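## Task

Carry the sticky-note block from the desk and set it on the counter, without knocking any desk carton to the floor and without the robot falling or being left leaning.

## Robot and tools

ROBOT. The LinearBot has an omnidirectional base and a column about 1.7 m high. A carriage rides the column (lift_m) and holds two identical six-joint arms, each ending in a two-finger gripper. Arm bases sit roughly 0.57 m + lift_m above the floor; carriage parts hang about 0.15 m lower. Reach is about 0.78 m from the shoulder, but a hand gets only about 0.38 m below its arm base. A hand is about 0.16 m long, 0.1 m wide (0.14 m open); fingertips are about 0.005 m thick in the closing direction and 0.02 m across. The wrist camera sticks out 0.11 m on one side. Parked arm: joints 1-6 = 0, 0.05, 0.05, 1.45, 0, 0; parked, the robot is about 0.85 m wide and 0.65 m long. Cameras: carriage_camera (fixed, forward, tilted about 20 degrees down), left_wrist_camera and right_wrist_camera (looking past the fingertips).

FRAMES. All positions are metres. Base frame: origin on the floor below the base centre, x forward, y left, z up. left_hand and right_hand report the midpoint between the pads in this frame; quat_wxyz rotates base axes into hand axes (hand z along the fingers, y the opening direction; a hand pointing straight up with joints 1, 5, 6 at 0 is (1,0,0,0)). base_odometry is in the odometry frame (the base frame at scene start), counts only wheel rotation (slip counts as travel), heading in rad, left positive, -3.142 to 3.142.

move. Arguments: base, joints, speeds, min_time_s, cameras. base holds exactly one key, each a relative offset from where the base last measured itself: translate_m (forward +, -2 to 2 m), strafe_m (left +, -2 to 2 m), rotate_rad (counter-clockwise +, -6.3 to 6.3). joints is one object covering both arms and the lift, keyed by name, each an absolute target: lift_m 0 to 1 m; for each side (left_/right_): joint1_rad -2.617 to 3.054 (yaw about vertical, 0 forward, + left), joint2_rad 0 to 3.141 (shoulder: 0 upper arm back and level, 1.57 vertical, 3.14 forward level), joint3_rad 0 to 3.141 (elbow, 0 folded, 3.14 straight), joint4_rad -1.57 to 1.57 (wrist pitch, + lifts fingertips), joint5_rad -1.57 to 1.57 (wrist yaw, + swings fingertips to the RIGHT), joint6_rad -2.094 to 2.094 (roll, + clockwise seen from forearm), gripper_m 0 to 0.093 (pad gap). Done tolerances: lift 0.004, j1 0.02, j2 0.105, j3 0.06, j4 0.04, j5 0.025, j6 0.02, gripper 0.004. speeds caps top speed for this action only: translate_m/strafe_m 0.02-0.5 m/s, rotate_rad 0.05-1.57 rad/s, lift_m 0.08-0.25 m/s (maximum is the default). min_time_s (0.1-8 s) sets the minimum duration of arm and gripper motions. All motions begin together. cameras: list of names, null/omitted/["all"] for all, [] for none. Unknown keys make a call invalid; out-of-range values get it refused. An action is at most 15 s; a drive times out after 14 s. Omitted joints keep pushing toward earlier targets. If a call is refused or a stop interrupts it, the remaining move/wait/finished_scene calls of that reply are skipped.

wait: seconds 0-10, plus cameras; returns state and images. zoom_image: camera and region [x0,y0,x1,y1] in pixels from the top-left, at most 504x504, only for a camera in the latest images. finished_scene: scene = this scene's number; irreversible, the goal must hold without the robot.

RESULTS. "pictures" lists image order; images may lag the state slightly. "move" reads done or the worst status. base_status/joint_status words: done (base: wheels turned the commanded amount, slip possible); off_target (resting short, may still push); contact_stop or time_out (target dropped, holding position); not_followed ("joint command not followed": arm targets withheld because the arm would nearly touch itself or the other arm; the gripper still acts; the robot may keep retrying); limit_stop_at_motor_heat (resend target). on_its_own lists uncommanded behaviour; "held at" is a target. motor_effort: percent of maximum, + toward higher values, bracket = peak; large per-motor errors; drive_wheels sign meaningless. A lift effort that keeps dropping while descending means a hand or load is resting on something. Joint torques (arm joints in order) include arm weight, carry offsets and noise, and joints 1-3 wrap at ±28 N m. Gripper readings: on a hard part at full force, up to 0.005 m under its width (or up to 0.002 m over); empty and shut, 0.000-0.003; in air about 0.003 m wider than true. Just under first-touch width grips lightly; 0.005 m below (more for soft, small or round items) squeezes at full force (about 45-70 N per pad). Release by commanding well above the reading.

CAUTIONS. Reported hand positions err, usually high, more at long reach; a level hand sags 7-25 cm with 1 kg. Moves over 0.1 m may curve about 2 cm or more; min_time_s straightens them. Small turns may not happen. Arms have no contact stop and keep pressing, springing forward when freed. Base stops on wheel strain may be late or absent and ignore arms; slow drives can shove furniture. When pinned, back off about 0.2 m (or undo the turn), possibly repeatedly; raise the lift if the carriage rests on something; never reverse under a table edge into the column. Heading drifts a degree or two after turns or long strafes. Tipping risk rises with a high carriage, stretched or loaded arms, pushing or pulling, and abrupt stops; about 1.5 kg per hand with both arms forward can topple it, and only images reveal a lean. Never let the arms strike or squeeze each other, including closing one gripper on the other's fingers. To untangle withheld arms, send one arm its current readings with joint 1 rotated away, then the other in a later call. Heat: stretched arms, loads, or pushing against the unreachable warm motors even while idle; MOTOR HOT appears at 75 °C, at 100 °C that arm goes limp for 30-60 s or more (OVER-TEMPERATURE FAULT). Park arms to cool. Avoid drops, releasing moving items, slams, hard hits and strong pushes. A loose object may get nudged occasionally. The robot keeps its last command while you think.

Each tool is called after ">>>" as name([rows], argument=value, ...), one row to a line, values as JSON.

## Session

>>> move()

Scene clock: 0.00 s.
Joint torques (N m): no reading
base_odometry: x=+0.000 y=+0.000 heading=+0.000
base_status: not commanded
joint_positions: lift_m=+0.300 left_joint1_rad=-0.010 left_joint2_rad=+0.044 left_joint3_rad=+0.048 left_joint4_rad=+1.430 left_joint5_rad=-0.008 left_joint6_rad=-0.004 left_gripper_m=+0.09396 right_joint1_rad=-0.011 right_joint2_rad=+0.047 right_joint3_rad=+0.039 right_joint4_rad=+1.421 right_joint5_rad=-0.003 right_joint6_rad=-0.048 right_gripper_m=+0.09396
joint_status: not commanded
motor_effort: lift_m=+29 drive_wheels=-1
left_hand: x=+0.2675 y=+0.3100 z=+1.2842 quat_wxyz=(+0.998, -0.004, +0.069, -0.007) (m; base frame)
right_hand: x=+0.2731 y=-0.3089 z=+1.2813 quat_wxyz=(+0.996, -0.003, +0.079, -0.029) (m; base frame)
pictures: carriage_camera, left_wrist_camera, right_wrist_camera
Images, in order (width x height): carriage_camera 504x504, left_wrist_camera 504x504, right_wrist_camera 504x504.

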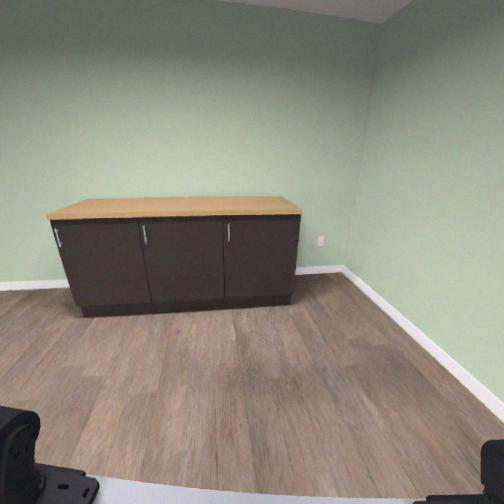

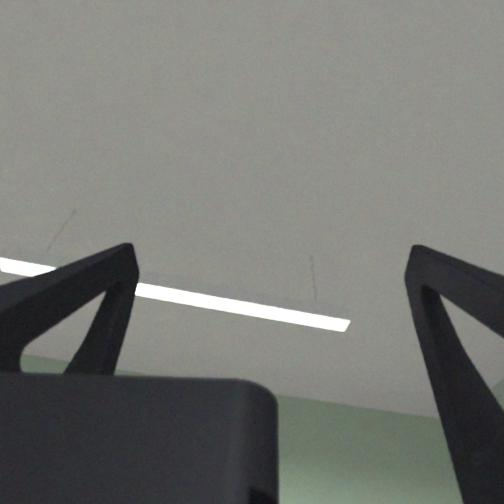

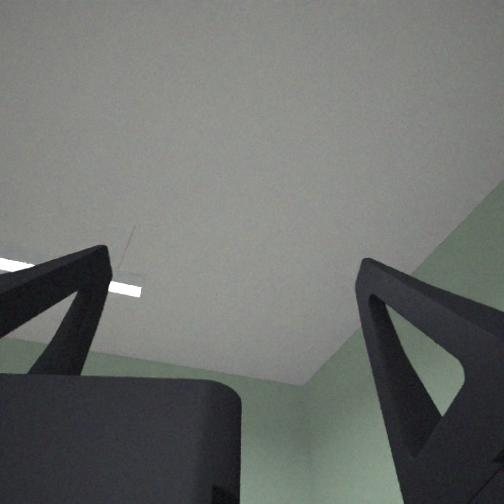

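>>> move(base={"rotate_rad": 1.57}, cameras=["carriage_camera"])

>>> move(base={"rotate_rad": 1.57}, cameras=["carriage_camera"])

>>> move(base={"rotate_rad": 1.57}, cameras=["carriage_camera"])

Scene clock: 8.67 s.
Joint torques (N m): left_arm=[0.61 4.3 6.01 -0.2 -0.11 -0.04] | right_arm=[-0.02 4.23 7.19 -0.04 0 -0.12]
move: done
base_odometry: x=+0.000 y=+0.000 heading=+1.569
base_status: done
joint_positions: lift_m=+0.300 left_joint1_rad=-0.010 left_joint2_rad=+0.044 left_joint3_rad=+0.048 left_joint4_rad=+1.430 left_joint5_rad=-0.008 left_joint6_rad=-0.004 left_gripper_m=+0.09397 right_joint1_rad=-0.011 right_joint2_rad=+0.047 right_joint3_rad=+0.039 right_joint4_rad=+1.420 right_joint5_rad=-0.003 right_joint6_rad=-0.048 right_gripper_m=+0.09397
joint_status: not commanded
motor_effort: lift_m=+30(30) drive_wheels=+6(20)
left_hand: x=+0.2675 y=+0.3100 z=+1.2842 quat_wxyz=(+0.998, -0.004, +0.069, -0.007) (m; base frame)
right_hand: x=+0.2734 y=-0.3089 z=+1.2813 quat_wxyz=(+0.996, -0.003, +0.079, -0.029) (m; base frame)
pictures: carriage_camera
Images, in order (width x height): carriage_camera 504x504.

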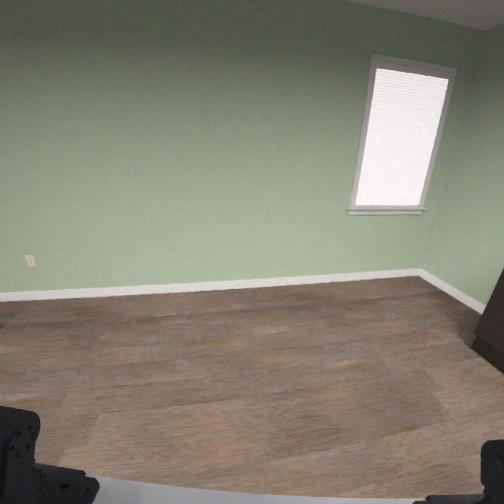

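Scene clock: 11.77 s.
Joint torques (N m): left_arm=[0.66 4.3 6.01 -0.2 -0.11 -0.04] | right_arm=[-0.02 4.21 7.25 -0.04 0.01 -0.12]
move: done
base_odometry: x=+0.000 y=+0.000 heading=+3.139
base_status: done
joint_positions: lift_m=+0.300 left_joint1_rad=-0.010 left_joint2_rad=+0.044 left_joint3_rad=+0.048 left_joint4_rad=+1.429 left_joint5_rad=-0.008 left_joint6_rad=-0.004 left_gripper_m=+0.09398 right_joint1_rad=-0.011 right_joint2_rad=+0.047 right_joint3_rad=+0.039 right_joint4_rad=+1.419 right_joint5_rad=-0.003 right_joint6_rad=-0.048 right_gripper_m=+0.09398
joint_status: not commanded
motor_effort: lift_m=+29(30) drive_wheels=+5(14)
left_hand: x=+0.2676 y=+0.3100 z=+1.2841 quat_wxyz=(+0.998, -0.004, +0.069, -0.007) (m; base frame)
right_hand: x=+0.2734 y=-0.3089 z=+1.2813 quat_wxyz=(+0.996, -0.003, +0.079, -0.029) (m; base frame)
pictures: carriage_camera
Images, in order (width x height): carriage_camera 504x504.

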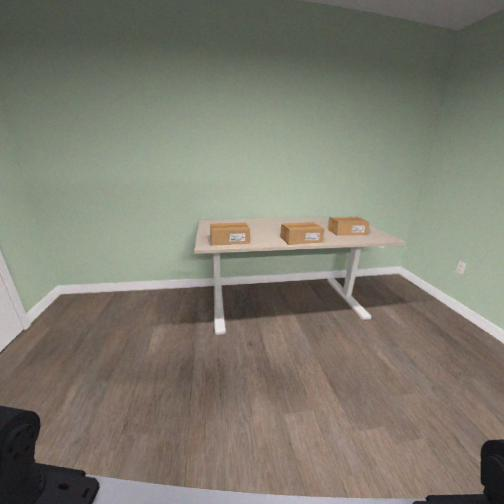

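Scene clock: 14.87 s.
Joint torques (N m): left_arm=[0.59 4.27 5.96 -0.21 -0.11 -0.05] | right_arm=[-0.05 4.26 7.2 -0.02 0 -0.11]
move: done
base_odometry: x=+0.000 y=+0.000 heading=-1.575
base_status: done
joint_positions: lift_m=+0.300 left_joint1_rad=-0.010 left_joint2_rad=+0.044 left_joint3_rad=+0.048 left_joint4_rad=+1.429 left_joint5_rad=-0.008 left_joint6_rad=-0.004 left_gripper_m=+0.09398 right_joint1_rad=-0.011 right_joint2_rad=+0.047 right_joint3_rad=+0.039 right_joint4_rad=+1.419 right_joint5_rad=-0.003 right_joint6_rad=-0.048 right_gripper_m=+0.09398
joint_status: not commanded
motor_effort: lift_m=+29(30) drive_wheels=+7(13)
left_hand: x=+0.2676 y=+0.3100 z=+1.2841 quat_wxyz=(+0.998, -0.004, +0.069, -0.007) (m; base frame)
right_hand: x=+0.2736 y=-0.3089 z=+1.2813 quat_wxyz=(+0.996, -0.003, +0.080, -0.029) (m; base frame)
pictures: carriage_camera
Images, in order (width x height): carriage_camera 504x504.

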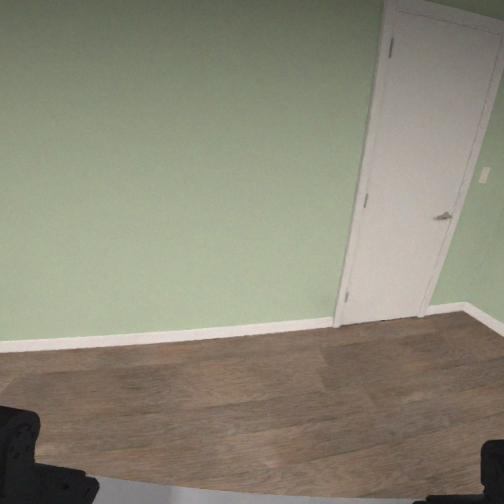

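>>> move(base={"rotate_rad": -1.57}, joints={"lift_m": 0.6}, cameras=["carriage_camera"])

>>> zoom_image(camera="carriage_camera", region=[180, 180, 420, 420])

Scene clock: 24.00 s.
Joint torques (N m): left_arm=[0.59 4.31 5.96 -0.19 -0.12 -0.05] | right_arm=[-0.03 4.26 7.23 -0.03 0 -0.12]
move: done
base_odometry: x=+0.000 y=+0.000 heading=+3.139
base_status: done
joint_positions: lift_m=+0.600 left_joint1_rad=-0.010 left_joint2_rad=+0.044 left_joint3_rad=+0.048 left_joint4_rad=+1.429 left_joint5_rad=-0.008 left_joint6_rad=-0.004 left_gripper_m=+0.09399 right_joint1_rad=-0.011 right_joint2_rad=+0.047 right_joint3_rad=+0.039 right_joint4_rad=+1.419 right_joint5_rad=-0.003 right_joint6_rad=-0.048 right_gripper_m=+0.09399
joint_status: all done
motor_effort: lift_m=+31(38) drive_wheels=+4(18)
left_hand: x=+0.2677 y=+0.3101 z=+1.5840 quat_wxyz=(+0.998, -0.004, +0.069, -0.007) (m; base frame)
right_hand: x=+0.2736 y=-0.3089 z=+1.5811 quat_wxyz=(+0.996, -0.003, +0.080, -0.029) (m; base frame)
pictures: carriage_camera
Images, in order (width x height): carriage_camera 504x504.

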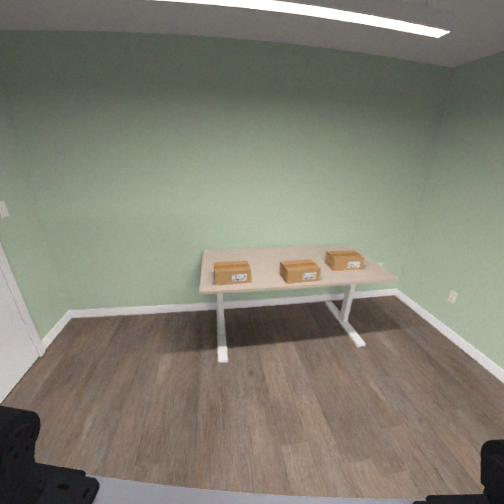

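Scaled by 2.100 from the camera's 504x504 image, which has a finer 720x720 frame.

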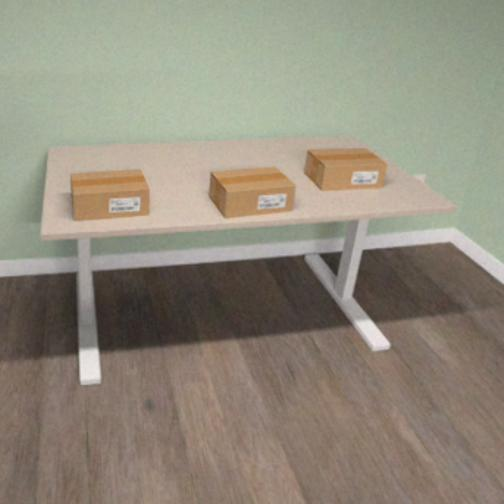

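>>> move(base={"translate_m": 0.8}, joints={"lift_m": 0.9}, cameras=["carriage_camera"])

>>> zoom_image(camera="carriage_camera", region=[100, 200, 504, 504])

Scene clock: 33.20 s.
Joint torques (N m): left_arm=[0.62 4.25 5.91 -0.21 -0.11 -0.05] | right_arm=[-0.02 4.21 7.25 0.02 0.01 -0.12]
move: done
base_odometry: x=-0.800 y=+0.004 heading=+3.138
base_status: done
joint_positions: lift_m=+0.900 left_joint1_rad=-0.010 left_joint2_rad=+0.044 left_joint3_rad=+0.048 left_joint4_rad=+1.429 left_joint5_rad=-0.008 left_joint6_rad=-0.004 left_gripper_m=+0.09399 right_joint1_rad=-0.011 right_joint2_rad=+0.047 right_joint3_rad=+0.039 right_joint4_rad=+1.416 right_joint5_rad=-0.003 right_joint6_rad=-0.048 right_gripper_m=+0.09399
joint_status: all done
motor_effort: lift_m=+31(38) drive_wheels=-11(21)
left_hand: x=+0.2677 y=+0.3101 z=+1.8840 quat_wxyz=(+0.998, -0.004, +0.069, -0.007) (m; base frame)
right_hand: x=+0.2743 y=-0.3090 z=+1.8810 quat_wxyz=(+0.996, -0.003, +0.081, -0.029) (m; base frame)
pictures: carriage_camera
Images, in order (width x height): carriage_camera 504x504.

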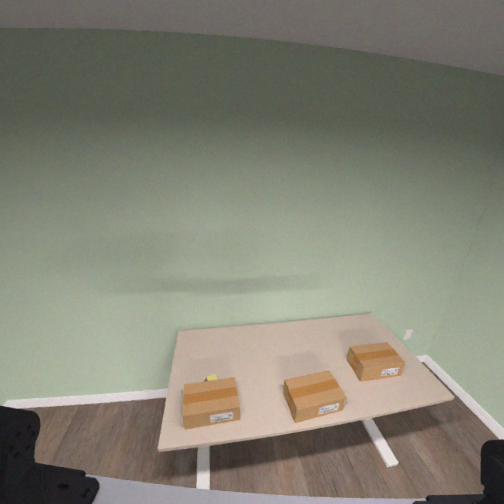

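Scaled by 1.248 from the camera's 504x504 image, which has a finer 720x720 frame.

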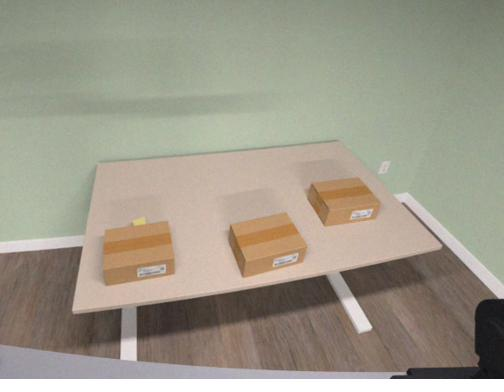

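>>> move(joints={"left_joint2_rad": 1.57, "left_joint3_rad": 1.57, "left_joint4_rad": 0.0}, cameras=["left_wrist_camera"])

>>> move(joints={"left_joint2_rad": 1.57, "left_joint3_rad": 1.57, "left_joint4_rad": -1.5}, cameras=["left_wrist_camera"])

>>> move(joints={"left_joint2_rad": 2.3, "left_joint3_rad": 1.57, "left_joint4_rad": -0.7}, cameras=["left_wrist_camera"])

>>> move(joints={"left_joint2_rad": 1.57, "left_joint3_rad": 2.3, "left_joint4_rad": -1.5}, cameras=["left_wrist_camera"])

>>> move(joints={"left_joint2_rad": 1.0, "left_joint3_rad": 1.0, "left_joint4_rad": -1.0}, cameras=["left_wrist_camera"])

Scene clock: 64.20 s.
Joint torques (N m): left_arm=[0.61 -8.4 10.84 2.42 -0.11 -0.06] | right_arm=[-0.02 4.26 7.2 0 0.01 -0.12]
move: done
base_odometry: x=-0.800 y=+0.004 heading=+3.138
base_status: not commanded
joint_positions: lift_m=+0.900 left_joint1_rad=-0.010 left_joint2_rad=+1.562 left_joint3_rad=+1.544 left_joint4_rad=+0.022 left_joint5_rad=-0.008 left_joint6_rad=-0.004 left_gripper_m=+0.09399 right_joint1_rad=-0.011 right_joint2_rad=+0.047 right_joint3_rad=+0.039 right_joint4_rad=+1.416 right_joint5_rad=-0.003 right_joint6_rad=-0.048 right_gripper_m=+0.09399
joint_status: all done
motor_effort: lift_m=+31(31) drive_wheels=-10(12)
left_hand: x=+0.7424 y=+0.3053 z=+1.8885 quat_wxyz=(+0.708, -0.001, +0.706, -0.002) (m; base frame)
right_hand: x=+0.2743 y=-0.3090 z=+1.8810 quat_wxyz=(+0.996, -0.003, +0.081, -0.029) (m; base frame)
pictures: left_wrist_camera
Images, in order (width x height): left_wrist_camera 504x504.

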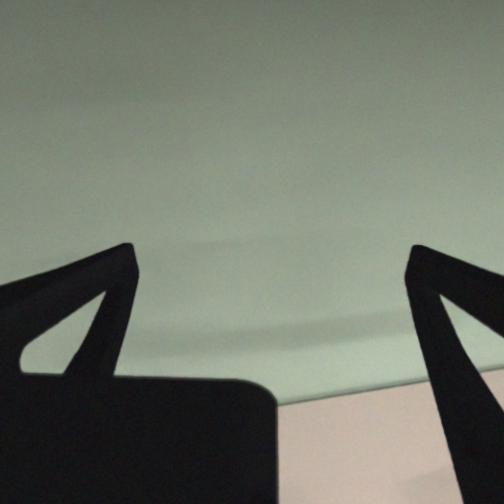

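Scene clock: 66.00 s.
Joint torques (N m): left_arm=[0.58 -6.78 9.07 0.55 -0.12 -0.04] | right_arm=[-0.02 4.27 7.19 0.01 0.01 -0.13]
move: done
base_odometry: x=-0.800 y=+0.004 heading=+3.138
base_status: not commanded
joint_positions: lift_m=+0.900 left_joint1_rad=-0.010 left_joint2_rad=+1.562 left_joint3_rad=+1.547 left_joint4_rad=-1.484 left_joint5_rad=-0.008 left_joint6_rad=-0.004 left_gripper_m=+0.09399 right_joint1_rad=-0.011 right_joint2_rad=+0.047 right_joint3_rad=+0.039 right_joint4_rad=+1.416 right_joint5_rad=-0.003 right_joint6_rad=-0.048 right_gripper_m=+0.09399
joint_status: all done
motor_effort: lift_m=+31(31) drive_wheels=-10(13)
left_hand: x=+0.5140 y=+0.3076 z=+1.6430 quat_wxyz=(+0.036, +0.003, +0.999, +0.004) (m; base frame)
right_hand: x=+0.2743 y=-0.3090 z=+1.8810 quat_wxyz=(+0.996, -0.003, +0.081, -0.029) (m; base frame)
pictures: left_wrist_camera
Images, in order (width x height): left_wrist_camera 504x504.

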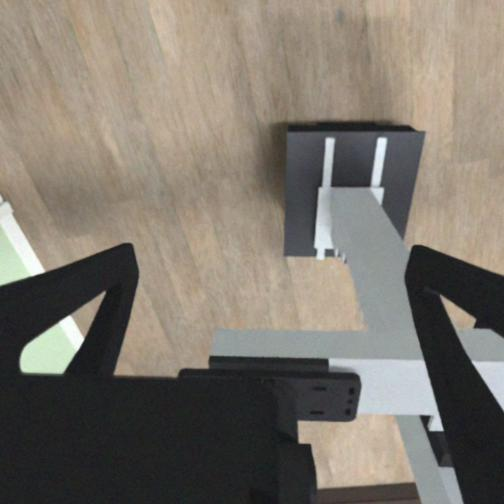

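Scene clock: 67.53 s.
Joint torques (N m): left_arm=[0.64 -13.42 7.57 1.03 -0.12 -0.05] | right_arm=[-0.01 4.23 7.2 0 0 -0.12]
move: done
base_odometry: x=-0.800 y=+0.004 heading=+3.138
base_status: not commanded
joint_positions: lift_m=+0.900 left_joint1_rad=-0.010 left_joint2_rad=+2.288 left_joint3_rad=+1.559 left_joint4_rad=-0.711 left_joint5_rad=-0.008 left_joint6_rad=-0.004 left_gripper_m=+0.09399 right_joint1_rad=-0.011 right_joint2_rad=+0.047 right_joint3_rad=+0.039 right_joint4_rad=+1.416 right_joint5_rad=-0.003 right_joint6_rad=-0.048 right_gripper_m=+0.09399
joint_status: all done
motor_effort: lift_m=+31(31) drive_wheels=-10(11)
left_hand: x=+0.6810 y=+0.3059 z=+1.4046 quat_wxyz=(+0.065, +0.003, +0.998, +0.004) (m; base frame)
right_hand: x=+0.2743 y=-0.3090 z=+1.8810 quat_wxyz=(+0.996, -0.003, +0.081, -0.029) (m; base frame)
pictures: left_wrist_camera
Images, in order (width x height): left_wrist_camera 504x504.

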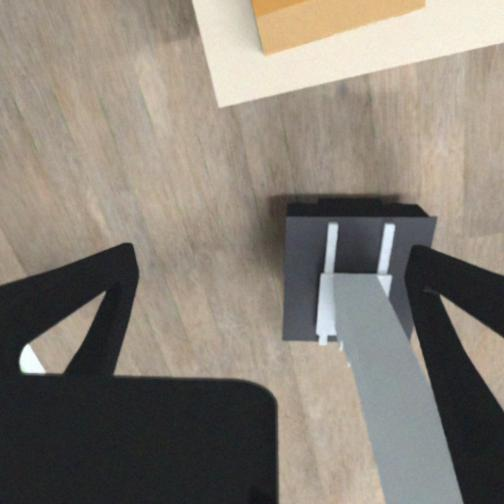

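Scene clock: 69.13 s.
Joint torques (N m): left_arm=[0.59 -6.02 4.45 2.15 -0.11 -0.04] | right_arm=[-0.05 4.25 7.21 -0.01 0.01 -0.12]
move: done
base_odometry: x=-0.800 y=+0.004 heading=+3.138
base_status: not commanded
joint_positions: lift_m=+0.900 left_joint1_rad=-0.010 left_joint2_rad=+1.572 left_joint3_rad=+2.306 left_joint4_rad=-1.480 left_joint5_rad=-0.008 left_joint6_rad=-0.004 left_gripper_m=+0.09399 right_joint1_rad=-0.011 right_joint2_rad=+0.047 right_joint3_rad=+0.039 right_joint4_rad=+1.416 right_joint5_rad=-0.003 right_joint6_rad=-0.048 right_gripper_m=+0.09399
joint_status: all done
motor_effort: lift_m=+31(31) drive_wheels=+7(12)
left_hand: x=+0.5754 y=+0.3070 z=+1.8738 quat_wxyz=(+0.401, +0.001, +0.916, +0.001) (m; base frame)
right_hand: x=+0.2743 y=-0.3090 z=+1.8810 quat_wxyz=(+0.996, -0.003, +0.081, -0.029) (m; base frame)
pictures: left_wrist_camera
Images, in order (width x height): left_wrist_camera 504x504.

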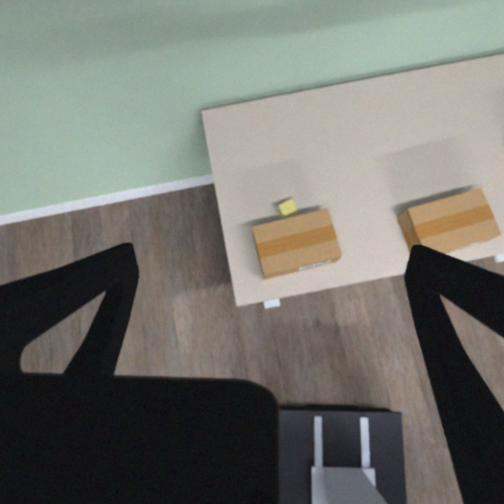

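Scene clock: 70.93 s.
Joint torques (N m): left_arm=[0.61 -3.58 6.24 2.03 -0.11 -0.05] | right_arm=[-0.01 4.23 7.23 0.01 0.01 -0.12]
move: done
base_odometry: x=-0.800 y=+0.004 heading=+3.138
base_status: not commanded
joint_positions: lift_m=+0.900 left_joint1_rad=-0.010 left_joint2_rad=+1.010 left_joint3_rad=+1.014 left_joint4_rad=-1.008 left_joint5_rad=-0.008 left_joint6_rad=-0.004 left_gripper_m=+0.09399 right_joint1_rad=-0.011 right_joint2_rad=+0.047 right_joint3_rad=+0.039 right_joint4_rad=+1.416 right_joint5_rad=-0.003 right_joint6_rad=-0.048 right_gripper_m=+0.09399
joint_status: all done
motor_effort: lift_m=+31(31) drive_wheels=-9(11)
left_hand: x=+0.4890 y=+0.3079 z=+1.6449 quat_wxyz=(+0.279, +0.002, +0.960, +0.002) (m; base frame)
right_hand: x=+0.2743 y=-0.3090 z=+1.8810 quat_wxyz=(+0.996, -0.003, +0.081, -0.029) (m; base frame)
pictures: left_wrist_camera
Images, in order (width x height): left_wrist_camera 504x504.

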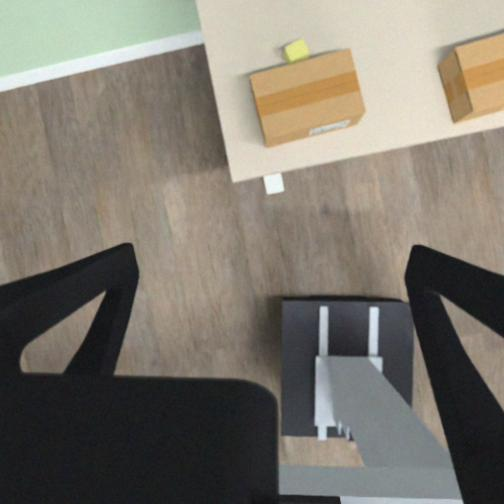

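>>> move(joints={"left_joint1_rad": 0.0, "left_joint2_rad": 1.57, "left_joint3_rad": 1.57, "left_joint4_rad": 0.0, "left_gripper_m": 0.0}, cameras=["carriage_camera"])

>>> move(joints={"left_joint1_rad": -0.6}, cameras=["carriage_camera"])

>>> move(joints={"left_joint1_rad": -0.6, "left_joint2_rad": 2.0}, cameras=["carriage_camera"])

>>> move(joints={"left_joint1_rad": 0.0, "left_joint2_rad": 2.0}, cameras=["carriage_camera"])

>>> move(joints={"left_joint1_rad": 0.0, "left_joint2_rad": 1.57, "left_joint3_rad": 2.0}, cameras=["carriage_camera"])

Scene clock: 132.70 s.
Joint torques (N m): left_arm=[1.2 -7.72 10.77 2.76 -0.11 -0.05] | right_arm=[-0.02 4.21 7.16 0 0 -0.11]
move: done
base_odometry: x=-0.800 y=+0.004 heading=+3.138
base_status: not commanded
joint_positions: lift_m=+0.900 left_joint1_rad=-0.007 left_joint2_rad=+1.556 left_joint3_rad=+1.546 left_joint4_rad=-0.007 left_joint5_rad=-0.008 left_joint6_rad=-0.004 left_gripper_m=+0.00030 right_joint1_rad=-0.011 right_joint2_rad=+0.047 right_joint3_rad=+0.039 right_joint4_rad=+1.416 right_joint5_rad=-0.003 right_joint6_rad=-0.048 right_gripper_m=+0.09399
joint_status: all done
motor_effort: lift_m=+31(31) drive_wheels=+6(10)
left_hand: x=+0.7403 y=+0.3069 z=+1.8851 quat_wxyz=(+0.701, -0.002, +0.713, -0.001) (m; base frame)
right_hand: x=+0.2743 y=-0.3090 z=+1.8810 quat_wxyz=(+0.996, -0.003, +0.081, -0.029) (m; base frame)
pictures: carriage_camera
Images, in order (width x height): carriage_camera 504x504.

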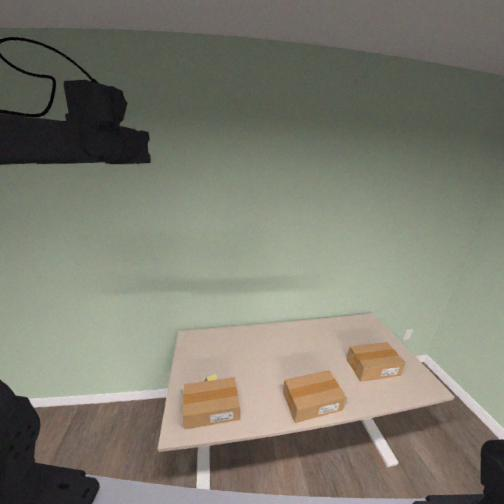

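Scene clock: 133.90 s.
Joint torques (N m): left_arm=[0.5 -7.97 10.73 2.73 -0.14 -0.06] | right_arm=[-0.05 4.21 7.17 0 0.01 -0.12]
move: done
base_odometry: x=-0.800 y=+0.004 heading=+3.138
base_status: not commanded
joint_positions: lift_m=+0.900 left_joint1_rad=-0.599 left_joint2_rad=+1.559 left_joint3_rad=+1.546 left_joint4_rad=-0.004 left_joint5_rad=-0.007 left_joint6_rad=-0.004 left_gripper_m=+0.00030 right_joint1_rad=-0.011 right_joint2_rad=+0.047 right_joint3_rad=+0.039 right_joint4_rad=+1.416 right_joint5_rad=-0.003 right_joint6_rad=-0.048 right_gripper_m=+0.09399
joint_status: all done
motor_effort: lift_m=+31(31) drive_wheels=-7(11)
left_hand: x=+0.6534 y=+0.0231 z=+1.8842 quat_wxyz=(+0.670, +0.207, +0.683, -0.206) (m; base frame)
right_hand: x=+0.2743 y=-0.3090 z=+1.8810 quat_wxyz=(+0.996, -0.003, +0.081, -0.029) (m; base frame)
pictures: carriage_camera
Images, in order (width x height): carriage_camera 504x504.

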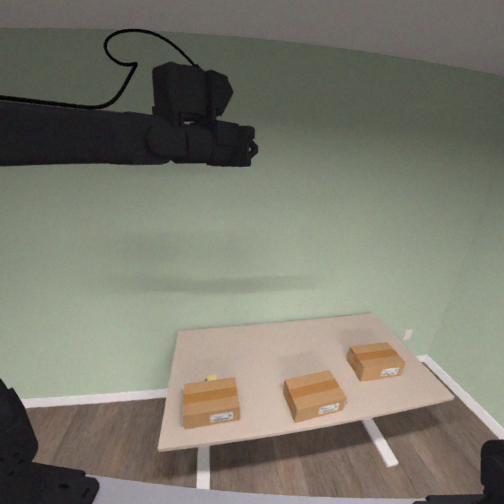

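Scene clock: 135.07 s.
Joint torques (N m): left_arm=[0.61 -14.11 9.16 2.69 -0.11 -0.05] | right_arm=[-0.02 4.16 7.17 0.01 0.01 -0.11]
move: done
base_odometry: x=-0.800 y=+0.004 heading=+3.138
base_status: not commanded
joint_positions: lift_m=+0.900 left_joint1_rad=-0.599 left_joint2_rad=+2.002 left_joint3_rad=+1.562 left_joint4_rad=-0.003 left_joint5_rad=-0.007 left_joint6_rad=-0.004 left_gripper_m=+0.00030 right_joint1_rad=-0.011 right_joint2_rad=+0.047 right_joint3_rad=+0.039 right_joint4_rad=+1.416 right_joint5_rad=-0.003 right_joint6_rad=-0.048 right_gripper_m=+0.09399
joint_status: all done
motor_effort: lift_m=+31(31) drive_wheels=+7(11)
left_hand: x=+0.7287 y=-0.0283 z=+1.6527 quat_wxyz=(+0.512, +0.246, +0.808, -0.156) (m; base frame)
right_hand: x=+0.2743 y=-0.3090 z=+1.8810 quat_wxyz=(+0.996, -0.003, +0.081, -0.029) (m; base frame)
pictures: carriage_camera
Images, in order (width x height): carriage_camera 504x504.

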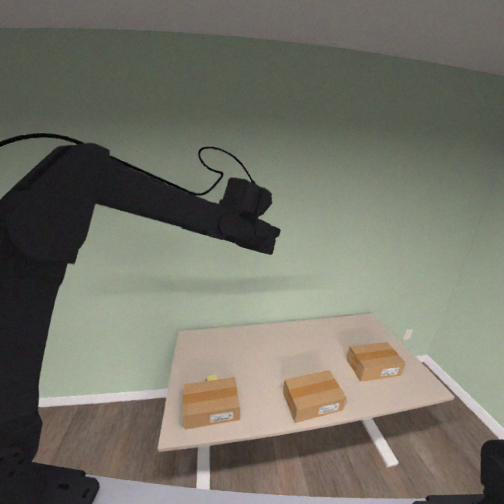

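Scene clock: 136.27 s.
Joint torques (N m): left_arm=[0.23 -14.17 9.18 2.66 -0.08 -0.05] | right_arm=[0.01 4.22 7.2 0.01 0.01 -0.11]
move: done
base_odometry: x=-0.800 y=+0.004 heading=+3.138
base_status: not commanded
joint_positions: lift_m=+0.900 left_joint1_rad=+0.004 left_joint2_rad=+2.002 left_joint3_rad=+1.562 left_joint4_rad=-0.001 left_joint5_rad=-0.011 left_joint6_rad=-0.004 left_gripper_m=+0.00030 right_joint1_rad=-0.011 right_joint2_rad=+0.047 right_joint3_rad=+0.039 right_joint4_rad=+1.416 right_joint5_rad=-0.003 right_joint6_rad=-0.048 right_gripper_m=+0.09399
joint_status: all done
motor_effort: lift_m=+31(31) drive_wheels=-11(11)
left_hand: x=+0.8327 y=+0.3136 z=+1.6532 quat_wxyz=(+0.536, -0.007, +0.844, +0.005) (m; base frame)
right_hand: x=+0.2743 y=-0.3090 z=+1.8810 quat_wxyz=(+0.996, -0.003, +0.081, -0.029) (m; base frame)
pictures: carriage_camera
Images, in order (width x height): carriage_camera 504x504.

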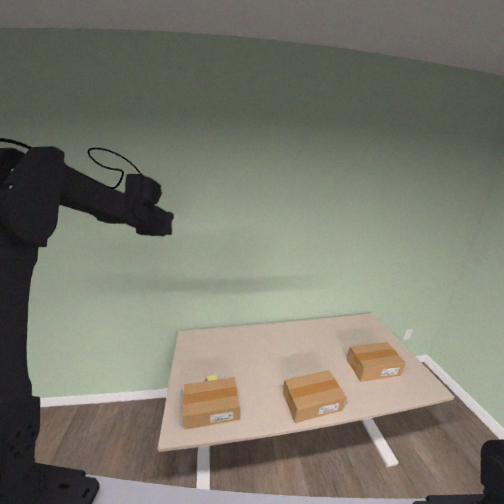

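Scene clock: 137.77 s.
Joint torques (N m): left_arm=[0.25 -8.12 6.16 2.15 -0.08 -0.05] | right_arm=[0.02 4.25 7.17 0.02 0 -0.12]
move: done
base_odometry: x=-0.800 y=+0.004 heading=+3.138
base_status: not commanded
joint_positions: lift_m=+0.900 left_joint1_rad=+0.004 left_joint2_rad=+1.578 left_joint3_rad=+2.003 left_joint4_rad=+0.004 left_joint5_rad=-0.011 left_joint6_rad=-0.004 left_gripper_m=+0.00030 right_joint1_rad=-0.011 right_joint2_rad=+0.047 right_joint3_rad=+0.039 right_joint4_rad=+1.416 right_joint5_rad=-0.003 right_joint6_rad=-0.048 right_gripper_m=+0.09399
joint_status: all done
motor_effort: lift_m=+31(31) drive_wheels=+6(12)
left_hand: x=+0.6766 y=+0.3129 z=+2.0900 quat_wxyz=(+0.842, -0.007, +0.540, +0.003) (m; base frame)
right_hand: x=+0.2743 y=-0.3090 z=+1.8810 quat_wxyz=(+0.996, -0.003, +0.081, -0.029) (m; base frame)
pictures: carriage_camera
Images, in order (width x height): carriage_camera 504x504.

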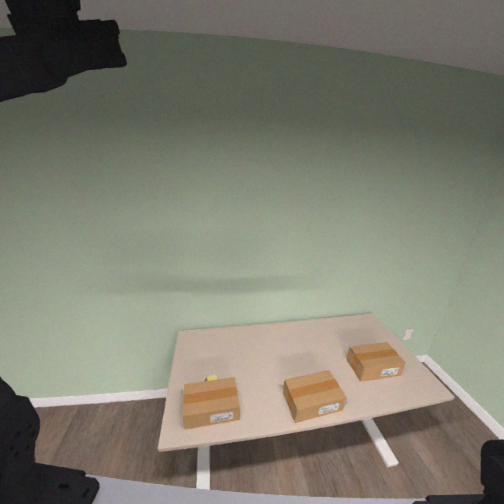

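>>> move(joints={"lift_m": 0.5, "left_joint1_rad": -0.154, "left_joint2_rad": 2.213, "left_joint3_rad": 1.415, "left_joint4_rad": -0.773, "left_gripper_m": 0.093}, cameras=["carriage_camera", "left_wrist_camera"])

>>> move(base={"translate_m": 0.3}, cameras=["carriage_camera", "left_wrist_camera"])

Scene clock: 236.10 s.
Joint torques (N m): left_arm=[0.46 -13.65 5.53 0.48 -0.11 -0.05] | right_arm=[-0.03 4.26 7.15 0.03 0.01 -0.12]
move: done
base_odometry: x=-0.800 y=+0.004 heading=+3.138
base_status: not commanded
joint_positions: lift_m=+0.500 left_joint1_rad=-0.152 left_joint2_rad=+2.215 left_joint3_rad=+1.418 left_joint4_rad=-0.764 left_joint5_rad=-0.011 left_joint6_rad=-0.004 left_gripper_m=+0.09292 right_joint1_rad=-0.011 right_joint2_rad=+0.047 right_joint3_rad=+0.039 right_joint4_rad=+1.416 right_joint5_rad=-0.003 right_joint6_rad=-0.048 right_gripper_m=+0.09399
joint_status: all done
motor_effort: lift_m=+28(29) drive_wheels=-6(12)
left_hand: x=+0.6237 y=+0.2510 z=+1.0001 quat_wxyz=(+0.006, +0.074, +0.997, +0.005) (m; base frame)
right_hand: x=+0.2743 y=-0.3090 z=+1.4813 quat_wxyz=(+0.996, -0.003, +0.081, -0.029) (m; base frame)
pictures: carriage_camera, left_wrist_camera
Images, in order (width x height): carriage_camera 504x504, left_wrist_camera 504x504.

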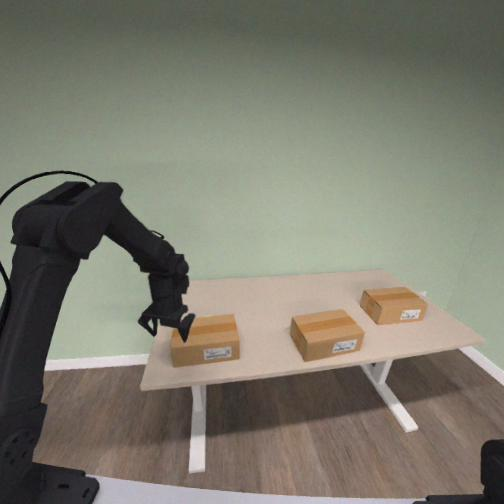

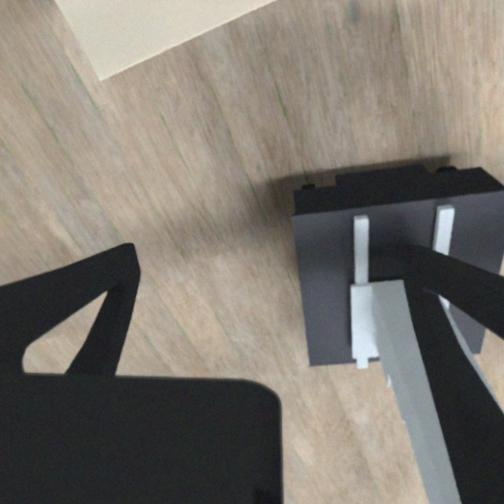

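Scene clock: 238.57 s.
Joint torques (N m): left_arm=[0.46 -13.71 5.65 0.49 -0.1 -0.05] | right_arm=[-0.03 4.22 7.19 0.01 0 -0.11]
move: done
base_odometry: x=-1.100 y=+0.005 heading=+3.137
base_status: done
joint_positions: lift_m=+0.500 left_joint1_rad=-0.152 left_joint2_rad=+2.215 left_joint3_rad=+1.418 left_joint4_rad=-0.767 left_joint5_rad=-0.010 left_joint6_rad=-0.004 left_gripper_m=+0.09292 right_joint1_rad=-0.011 right_joint2_rad=+0.047 right_joint3_rad=+0.039 right_joint4_rad=+1.415 right_joint5_rad=-0.003 right_joint6_rad=-0.048 right_gripper_m=+0.09399
joint_status: not commanded
motor_effort: lift_m=+28(28) drive_wheels=-11(18)
left_hand: x=+0.6230 y=+0.2509 z=+1.0001 quat_wxyz=(+0.004, +0.074, +0.997, +0.005) (m; base frame)
right_hand: x=+0.2745 y=-0.3090 z=+1.4813 quat_wxyz=(+0.996, -0.003, +0.081, -0.029) (m; base frame)
pictures: carriage_camera, left_wrist_camera
Images, in order (width x height): carriage_camera 504x504, left_wrist_camera 504x504.

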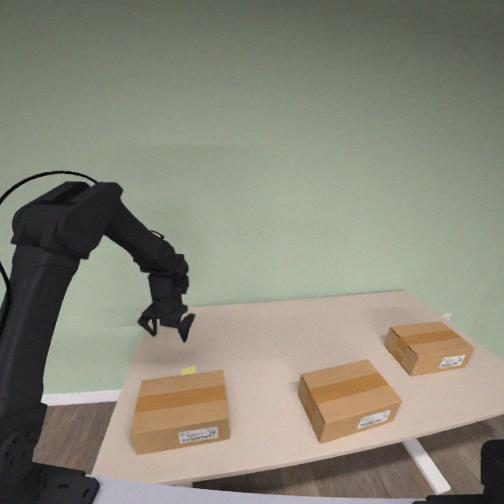

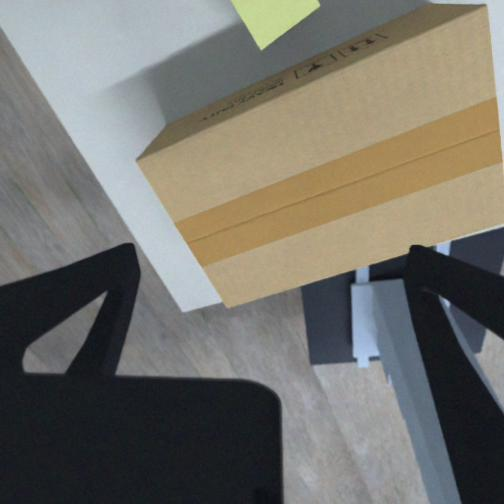

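>>> move(base={"translate_m": 0.12}, cameras=["carriage_camera", "left_wrist_camera"])

>>> zoom_image(camera="carriage_camera", region=[60, 300, 310, 504])

Scene clock: 246.07 s.
Joint torques (N m): left_arm=[0.64 -13.78 5.65 0.53 -0.1 -0.05] | right_arm=[-0.02 4.26 7.17 0.02 0.01 -0.12]
move: done
base_odometry: x=-1.220 y=+0.006 heading=+3.136
base_status: done
joint_positions: lift_m=+0.500 left_joint1_rad=-0.154 left_joint2_rad=+2.215 left_joint3_rad=+1.418 left_joint4_rad=-0.769 left_joint5_rad=-0.010 left_joint6_rad=-0.004 left_gripper_m=+0.09292 right_joint1_rad=-0.011 right_joint2_rad=+0.047 right_joint3_rad=+0.039 right_joint4_rad=+1.415 right_joint5_rad=-0.003 right_joint6_rad=-0.048 right_gripper_m=+0.09399
joint_status: not commanded
motor_effort: lift_m=+28(28) drive_wheels=-10(16)
left_hand: x=+0.6224 y=+0.2504 z=+1.0001 quat_wxyz=(+0.003, +0.075, +0.997, +0.005) (m; base frame)
right_hand: x=+0.2746 y=-0.3090 z=+1.4813 quat_wxyz=(+0.996, -0.003, +0.082, -0.029) (m; base frame)
pictures: carriage_camera, left_wrist_camera
Images, in order (width x height): carriage_camera 504x504, left_wrist_camera 504x504.

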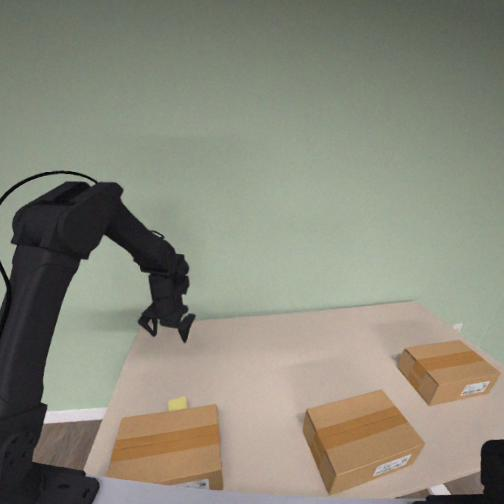

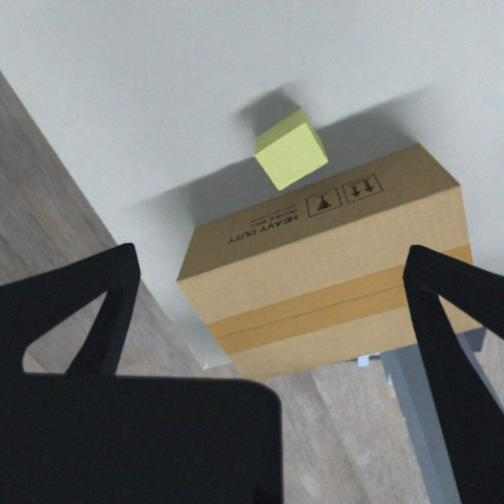

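Scaled by 2.016 from the camera's 504x504 image, which has a finer 720x720 frame.

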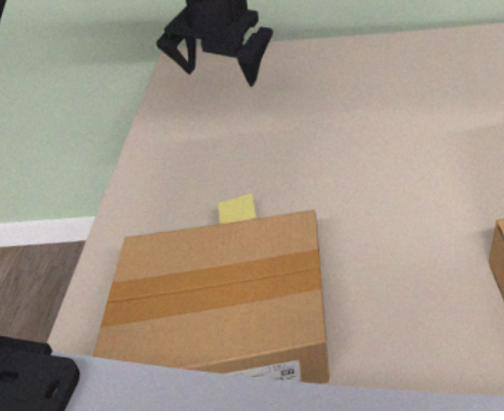

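>>> zoom_image(camera="left_wrist_camera", region=[200, 60, 400, 260])

Scaled by 2.520 from the camera's 504x504 image, which has a finer 720x720 frame.

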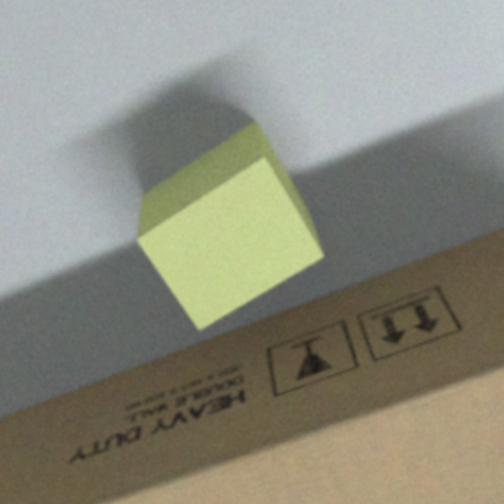

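>>> move(joints={"left_gripper_m": 0.0, "left_joint6_rad": -0.5}, cameras=["left_wrist_camera"])

>>> move(joints={"left_gripper_m": 0.05, "left_joint6_rad": -0.5}, cameras=["left_wrist_camera"])

Scene clock: 279.63 s.
Joint torques (N m): left_arm=[0.61 -13.68 5.65 0.51 -0.14 -0.13] | right_arm=[-0.05 4.21 7.23 0.02 0 -0.11]
move: done
base_odometry: x=-1.220 y=+0.006 heading=+3.136
base_status: not commanded
joint_positions: lift_m=+0.500 left_joint1_rad=-0.154 left_joint2_rad=+2.215 left_joint3_rad=+1.418 left_joint4_rad=-0.769 left_joint5_rad=-0.010 left_joint6_rad=-0.490 left_gripper_m=+0.00030 right_joint1_rad=-0.011 right_joint2_rad=+0.047 right_joint3_rad=+0.039 right_joint4_rad=+1.415 right_joint5_rad=-0.003 right_joint6_rad=-0.048 right_gripper_m=+0.09399
joint_status: all done
motor_effort: lift_m=+27(28) drive_wheels=-9(11)
left_hand: x=+0.6224 y=+0.2504 z=+1.0001 quat_wxyz=(+0.004, -0.167, +0.986, +0.004) (m; base frame)
right_hand: x=+0.2746 y=-0.3090 z=+1.4813 quat_wxyz=(+0.996, -0.003, +0.082, -0.029) (m; base frame)
pictures: left_wrist_camera
Images, in order (width x height): left_wrist_camera 504x504.

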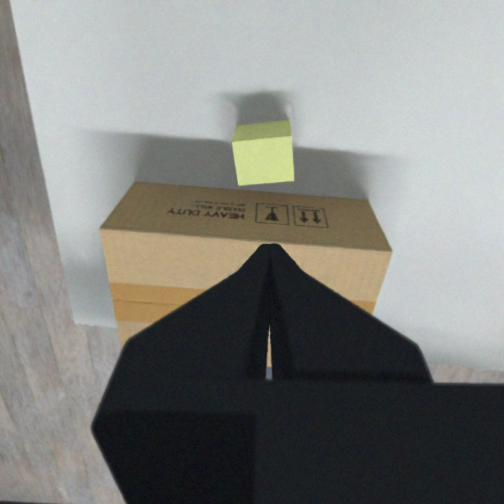

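Scene clock: 280.23 s.
Joint torques (N m): left_arm=[0.61 -13.72 5.64 0.51 -0.14 -0.16] | right_arm=[-0.03 4.21 7.2 0.03 0 -0.12]
move: done
base_odometry: x=-1.220 y=+0.006 heading=+3.136
base_status: not commanded
joint_positions: lift_m=+0.500 left_joint1_rad=-0.154 left_joint2_rad=+2.215 left_joint3_rad=+1.418 left_joint4_rad=-0.769 left_joint5_rad=-0.010 left_joint6_rad=-0.491 left_gripper_m=+0.04992 right_joint1_rad=-0.011 right_joint2_rad=+0.047 right_joint3_rad=+0.039 right_joint4_rad=+1.415 right_joint5_rad=-0.003 right_joint6_rad=-0.048 right_gripper_m=+0.09399
joint_status: all done
motor_effort: lift_m=+28(28) drive_wheels=-9(10)
left_hand: x=+0.6224 y=+0.2504 z=+1.0001 quat_wxyz=(+0.004, -0.168, +0.986, +0.004) (m; base frame)
right_hand: x=+0.2746 y=-0.3090 z=+1.4813 quat_wxyz=(+0.996, -0.003, +0.082, -0.029) (m; base frame)
pictures: left_wrist_camera
Images, in order (width x height): left_wrist_camera 504x504.

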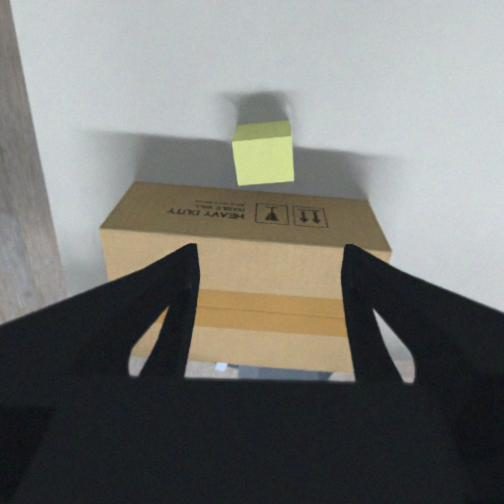

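>>> move(joints={"left_joint1_rad": -0.196, "left_joint2_rad": 2.4765, "left_joint3_rad": 1.288, "left_joint4_rad": -0.382, "left_joint6_rad": -0.626, "left_gripper_m": 0.093}, min_time_s=1.5, cameras=["carriage_camera", "left_wrist_camera"])

Scene clock: 307.30 s.
Joint torques (N m): left_arm=[0.17 -11.89 3.43 0.74 -0.15 -0.19] | right_arm=[-0.05 4.23 7.19 0.02 0.01 -0.11]
move: done
base_odometry: x=-1.220 y=+0.006 heading=+3.136
base_status: not commanded
joint_positions: lift_m=+0.500 left_joint1_rad=-0.190 left_joint2_rad=+2.457 left_joint3_rad=+1.298 left_joint4_rad=-0.395 left_joint5_rad=-0.010 left_joint6_rad=-0.617 left_gripper_m=+0.09292 right_joint1_rad=-0.011 right_joint2_rad=+0.047 right_joint3_rad=+0.039 right_joint4_rad=+1.415 right_joint5_rad=-0.003 right_joint6_rad=-0.048 right_gripper_m=+0.09399
joint_status: all done
motor_effort: lift_m=+27(28) drive_wheels=-9(11)
left_hand: x=+0.6080 y=+0.2384 z=+0.8887 quat_wxyz=(+0.010, -0.212, +0.977, +0.001) (m; base frame)
right_hand: x=+0.2746 y=-0.3090 z=+1.4813 quat_wxyz=(+0.996, -0.003, +0.082, -0.029) (m; base frame)
pictures: carriage_camera, left_wrist_camera
Images, in order (width x height): carriage_camera 504x504, left_wrist_camera 504x504.

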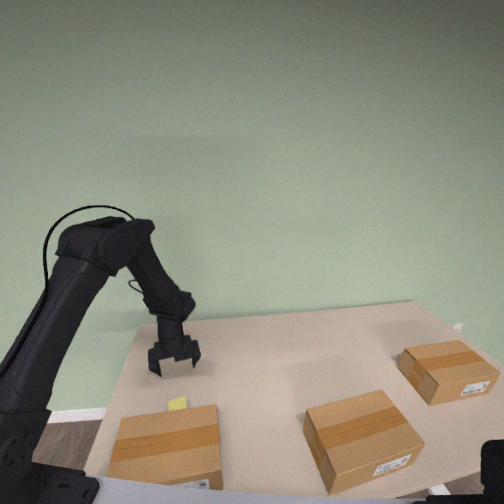

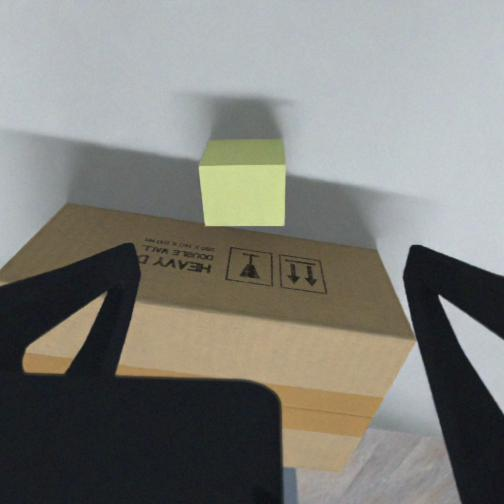

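>>> move(joints={"left_joint1_rad": -0.195, "left_joint2_rad": 2.666, "left_joint3_rad": 1.29, "left_joint4_rad": -0.207}, min_time_s=1.5, cameras=["carriage_camera", "left_wrist_camera"])

Scene clock: 326.63 s.
Joint torques (N m): left_arm=[0.28 -11.9 2.55 0.72 -0.15 -0.15] | right_arm=[-0.02 4.22 7.21 0.03 0.01 -0.12]
move: done
base_odometry: x=-1.220 y=+0.006 heading=+3.136
base_status: not commanded
joint_positions: lift_m=+0.500 left_joint1_rad=-0.190 left_joint2_rad=+2.646 left_joint3_rad=+1.298 left_joint4_rad=-0.219 left_joint5_rad=-0.010 left_joint6_rad=-0.618 left_gripper_m=+0.09292 right_joint1_rad=-0.011 right_joint2_rad=+0.047 right_joint3_rad=+0.039 right_joint4_rad=+1.415 right_joint5_rad=-0.003 right_joint6_rad=-0.048 right_gripper_m=+0.09399
joint_status: all done
motor_effort: lift_m=+28(28) drive_wheels=-11(12)
left_hand: x=+0.5924 y=+0.2415 z=+0.8221 quat_wxyz=(+0.004, -0.212, +0.977, +0.004) (m; base frame)
right_hand: x=+0.2746 y=-0.3090 z=+1.4813 quat_wxyz=(+0.996, -0.003, +0.082, -0.029) (m; base frame)
pictures: carriage_camera, left_wrist_camera
Images, in order (width x height): carriage_camera 504x504, left_wrist_camera 504x504.

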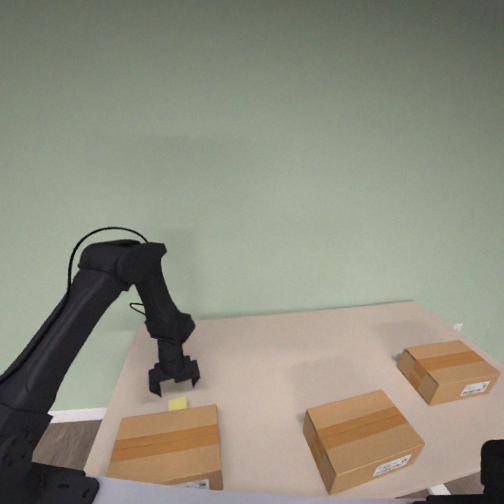

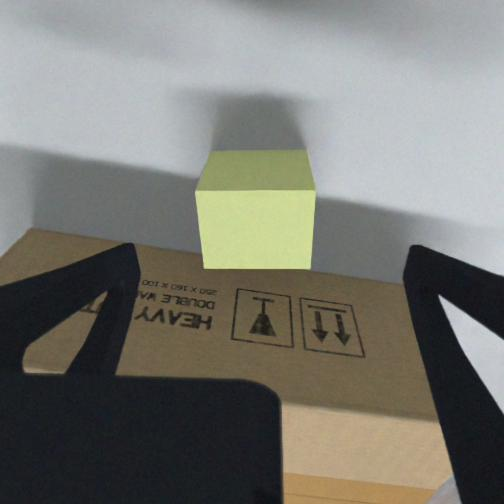

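>>> move(joints={"left_joint1_rad": -0.201, "left_joint2_rad": 2.815, "left_joint3_rad": 1.336, "left_joint4_rad": -0.107}, min_time_s=1.5, cameras=["carriage_camera", "left_wrist_camera"])

>>> zoom_image(camera="carriage_camera", region=[80, 320, 260, 500])

Scene clock: 349.87 s.
Joint torques (N m): left_arm=[0.21 -11.75 3.82 0.63 -0.15 -0.15] | right_arm=[-0.05 4.26 7.2 0.02 0 -0.12]
move: done
base_odometry: x=-1.220 y=+0.006 heading=+3.136
base_status: not commanded
joint_positions: lift_m=+0.500 left_joint1_rad=-0.196 left_joint2_rad=+2.795 left_joint3_rad=+1.324 left_joint4_rad=-0.119 left_joint5_rad=-0.010 left_joint6_rad=-0.618 left_gripper_m=+0.09292 right_joint1_rad=-0.011 right_joint2_rad=+0.047 right_joint3_rad=+0.039 right_joint4_rad=+1.415 right_joint5_rad=-0.003 right_joint6_rad=-0.048 right_gripper_m=+0.09399
joint_status: all done
motor_effort: lift_m=+27(28) drive_wheels=-9(12)
left_hand: x=+0.5742 y=+0.2431 z=+0.7742 quat_wxyz=(-0.007, -0.209, +0.978, +0.009) (m; base frame)
right_hand: x=+0.2746 y=-0.3090 z=+1.4813 quat_wxyz=(+0.996, -0.003, +0.082, -0.029) (m; base frame)
pictures: carriage_camera, left_wrist_camera
Images, in order (width x height): carriage_camera 504x504, left_wrist_camera 504x504.

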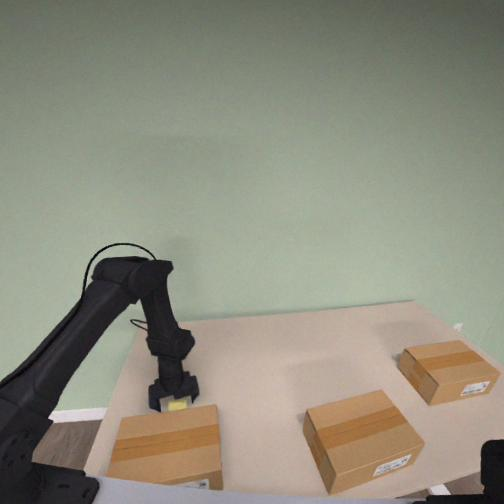

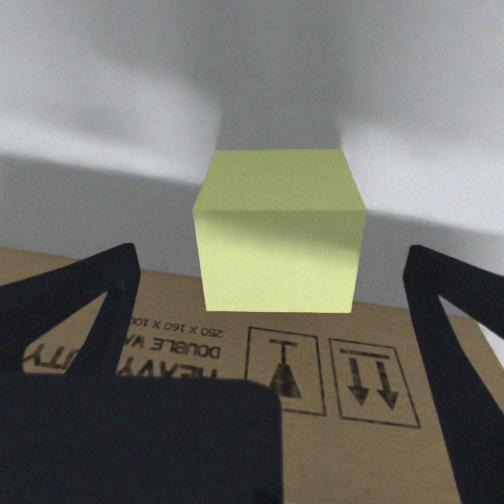

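Scaled by 2.800 from the camera's 504x504 image, which has a finer 720x720 frame.

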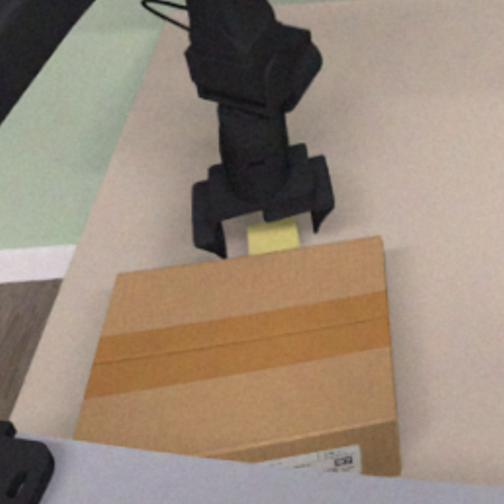

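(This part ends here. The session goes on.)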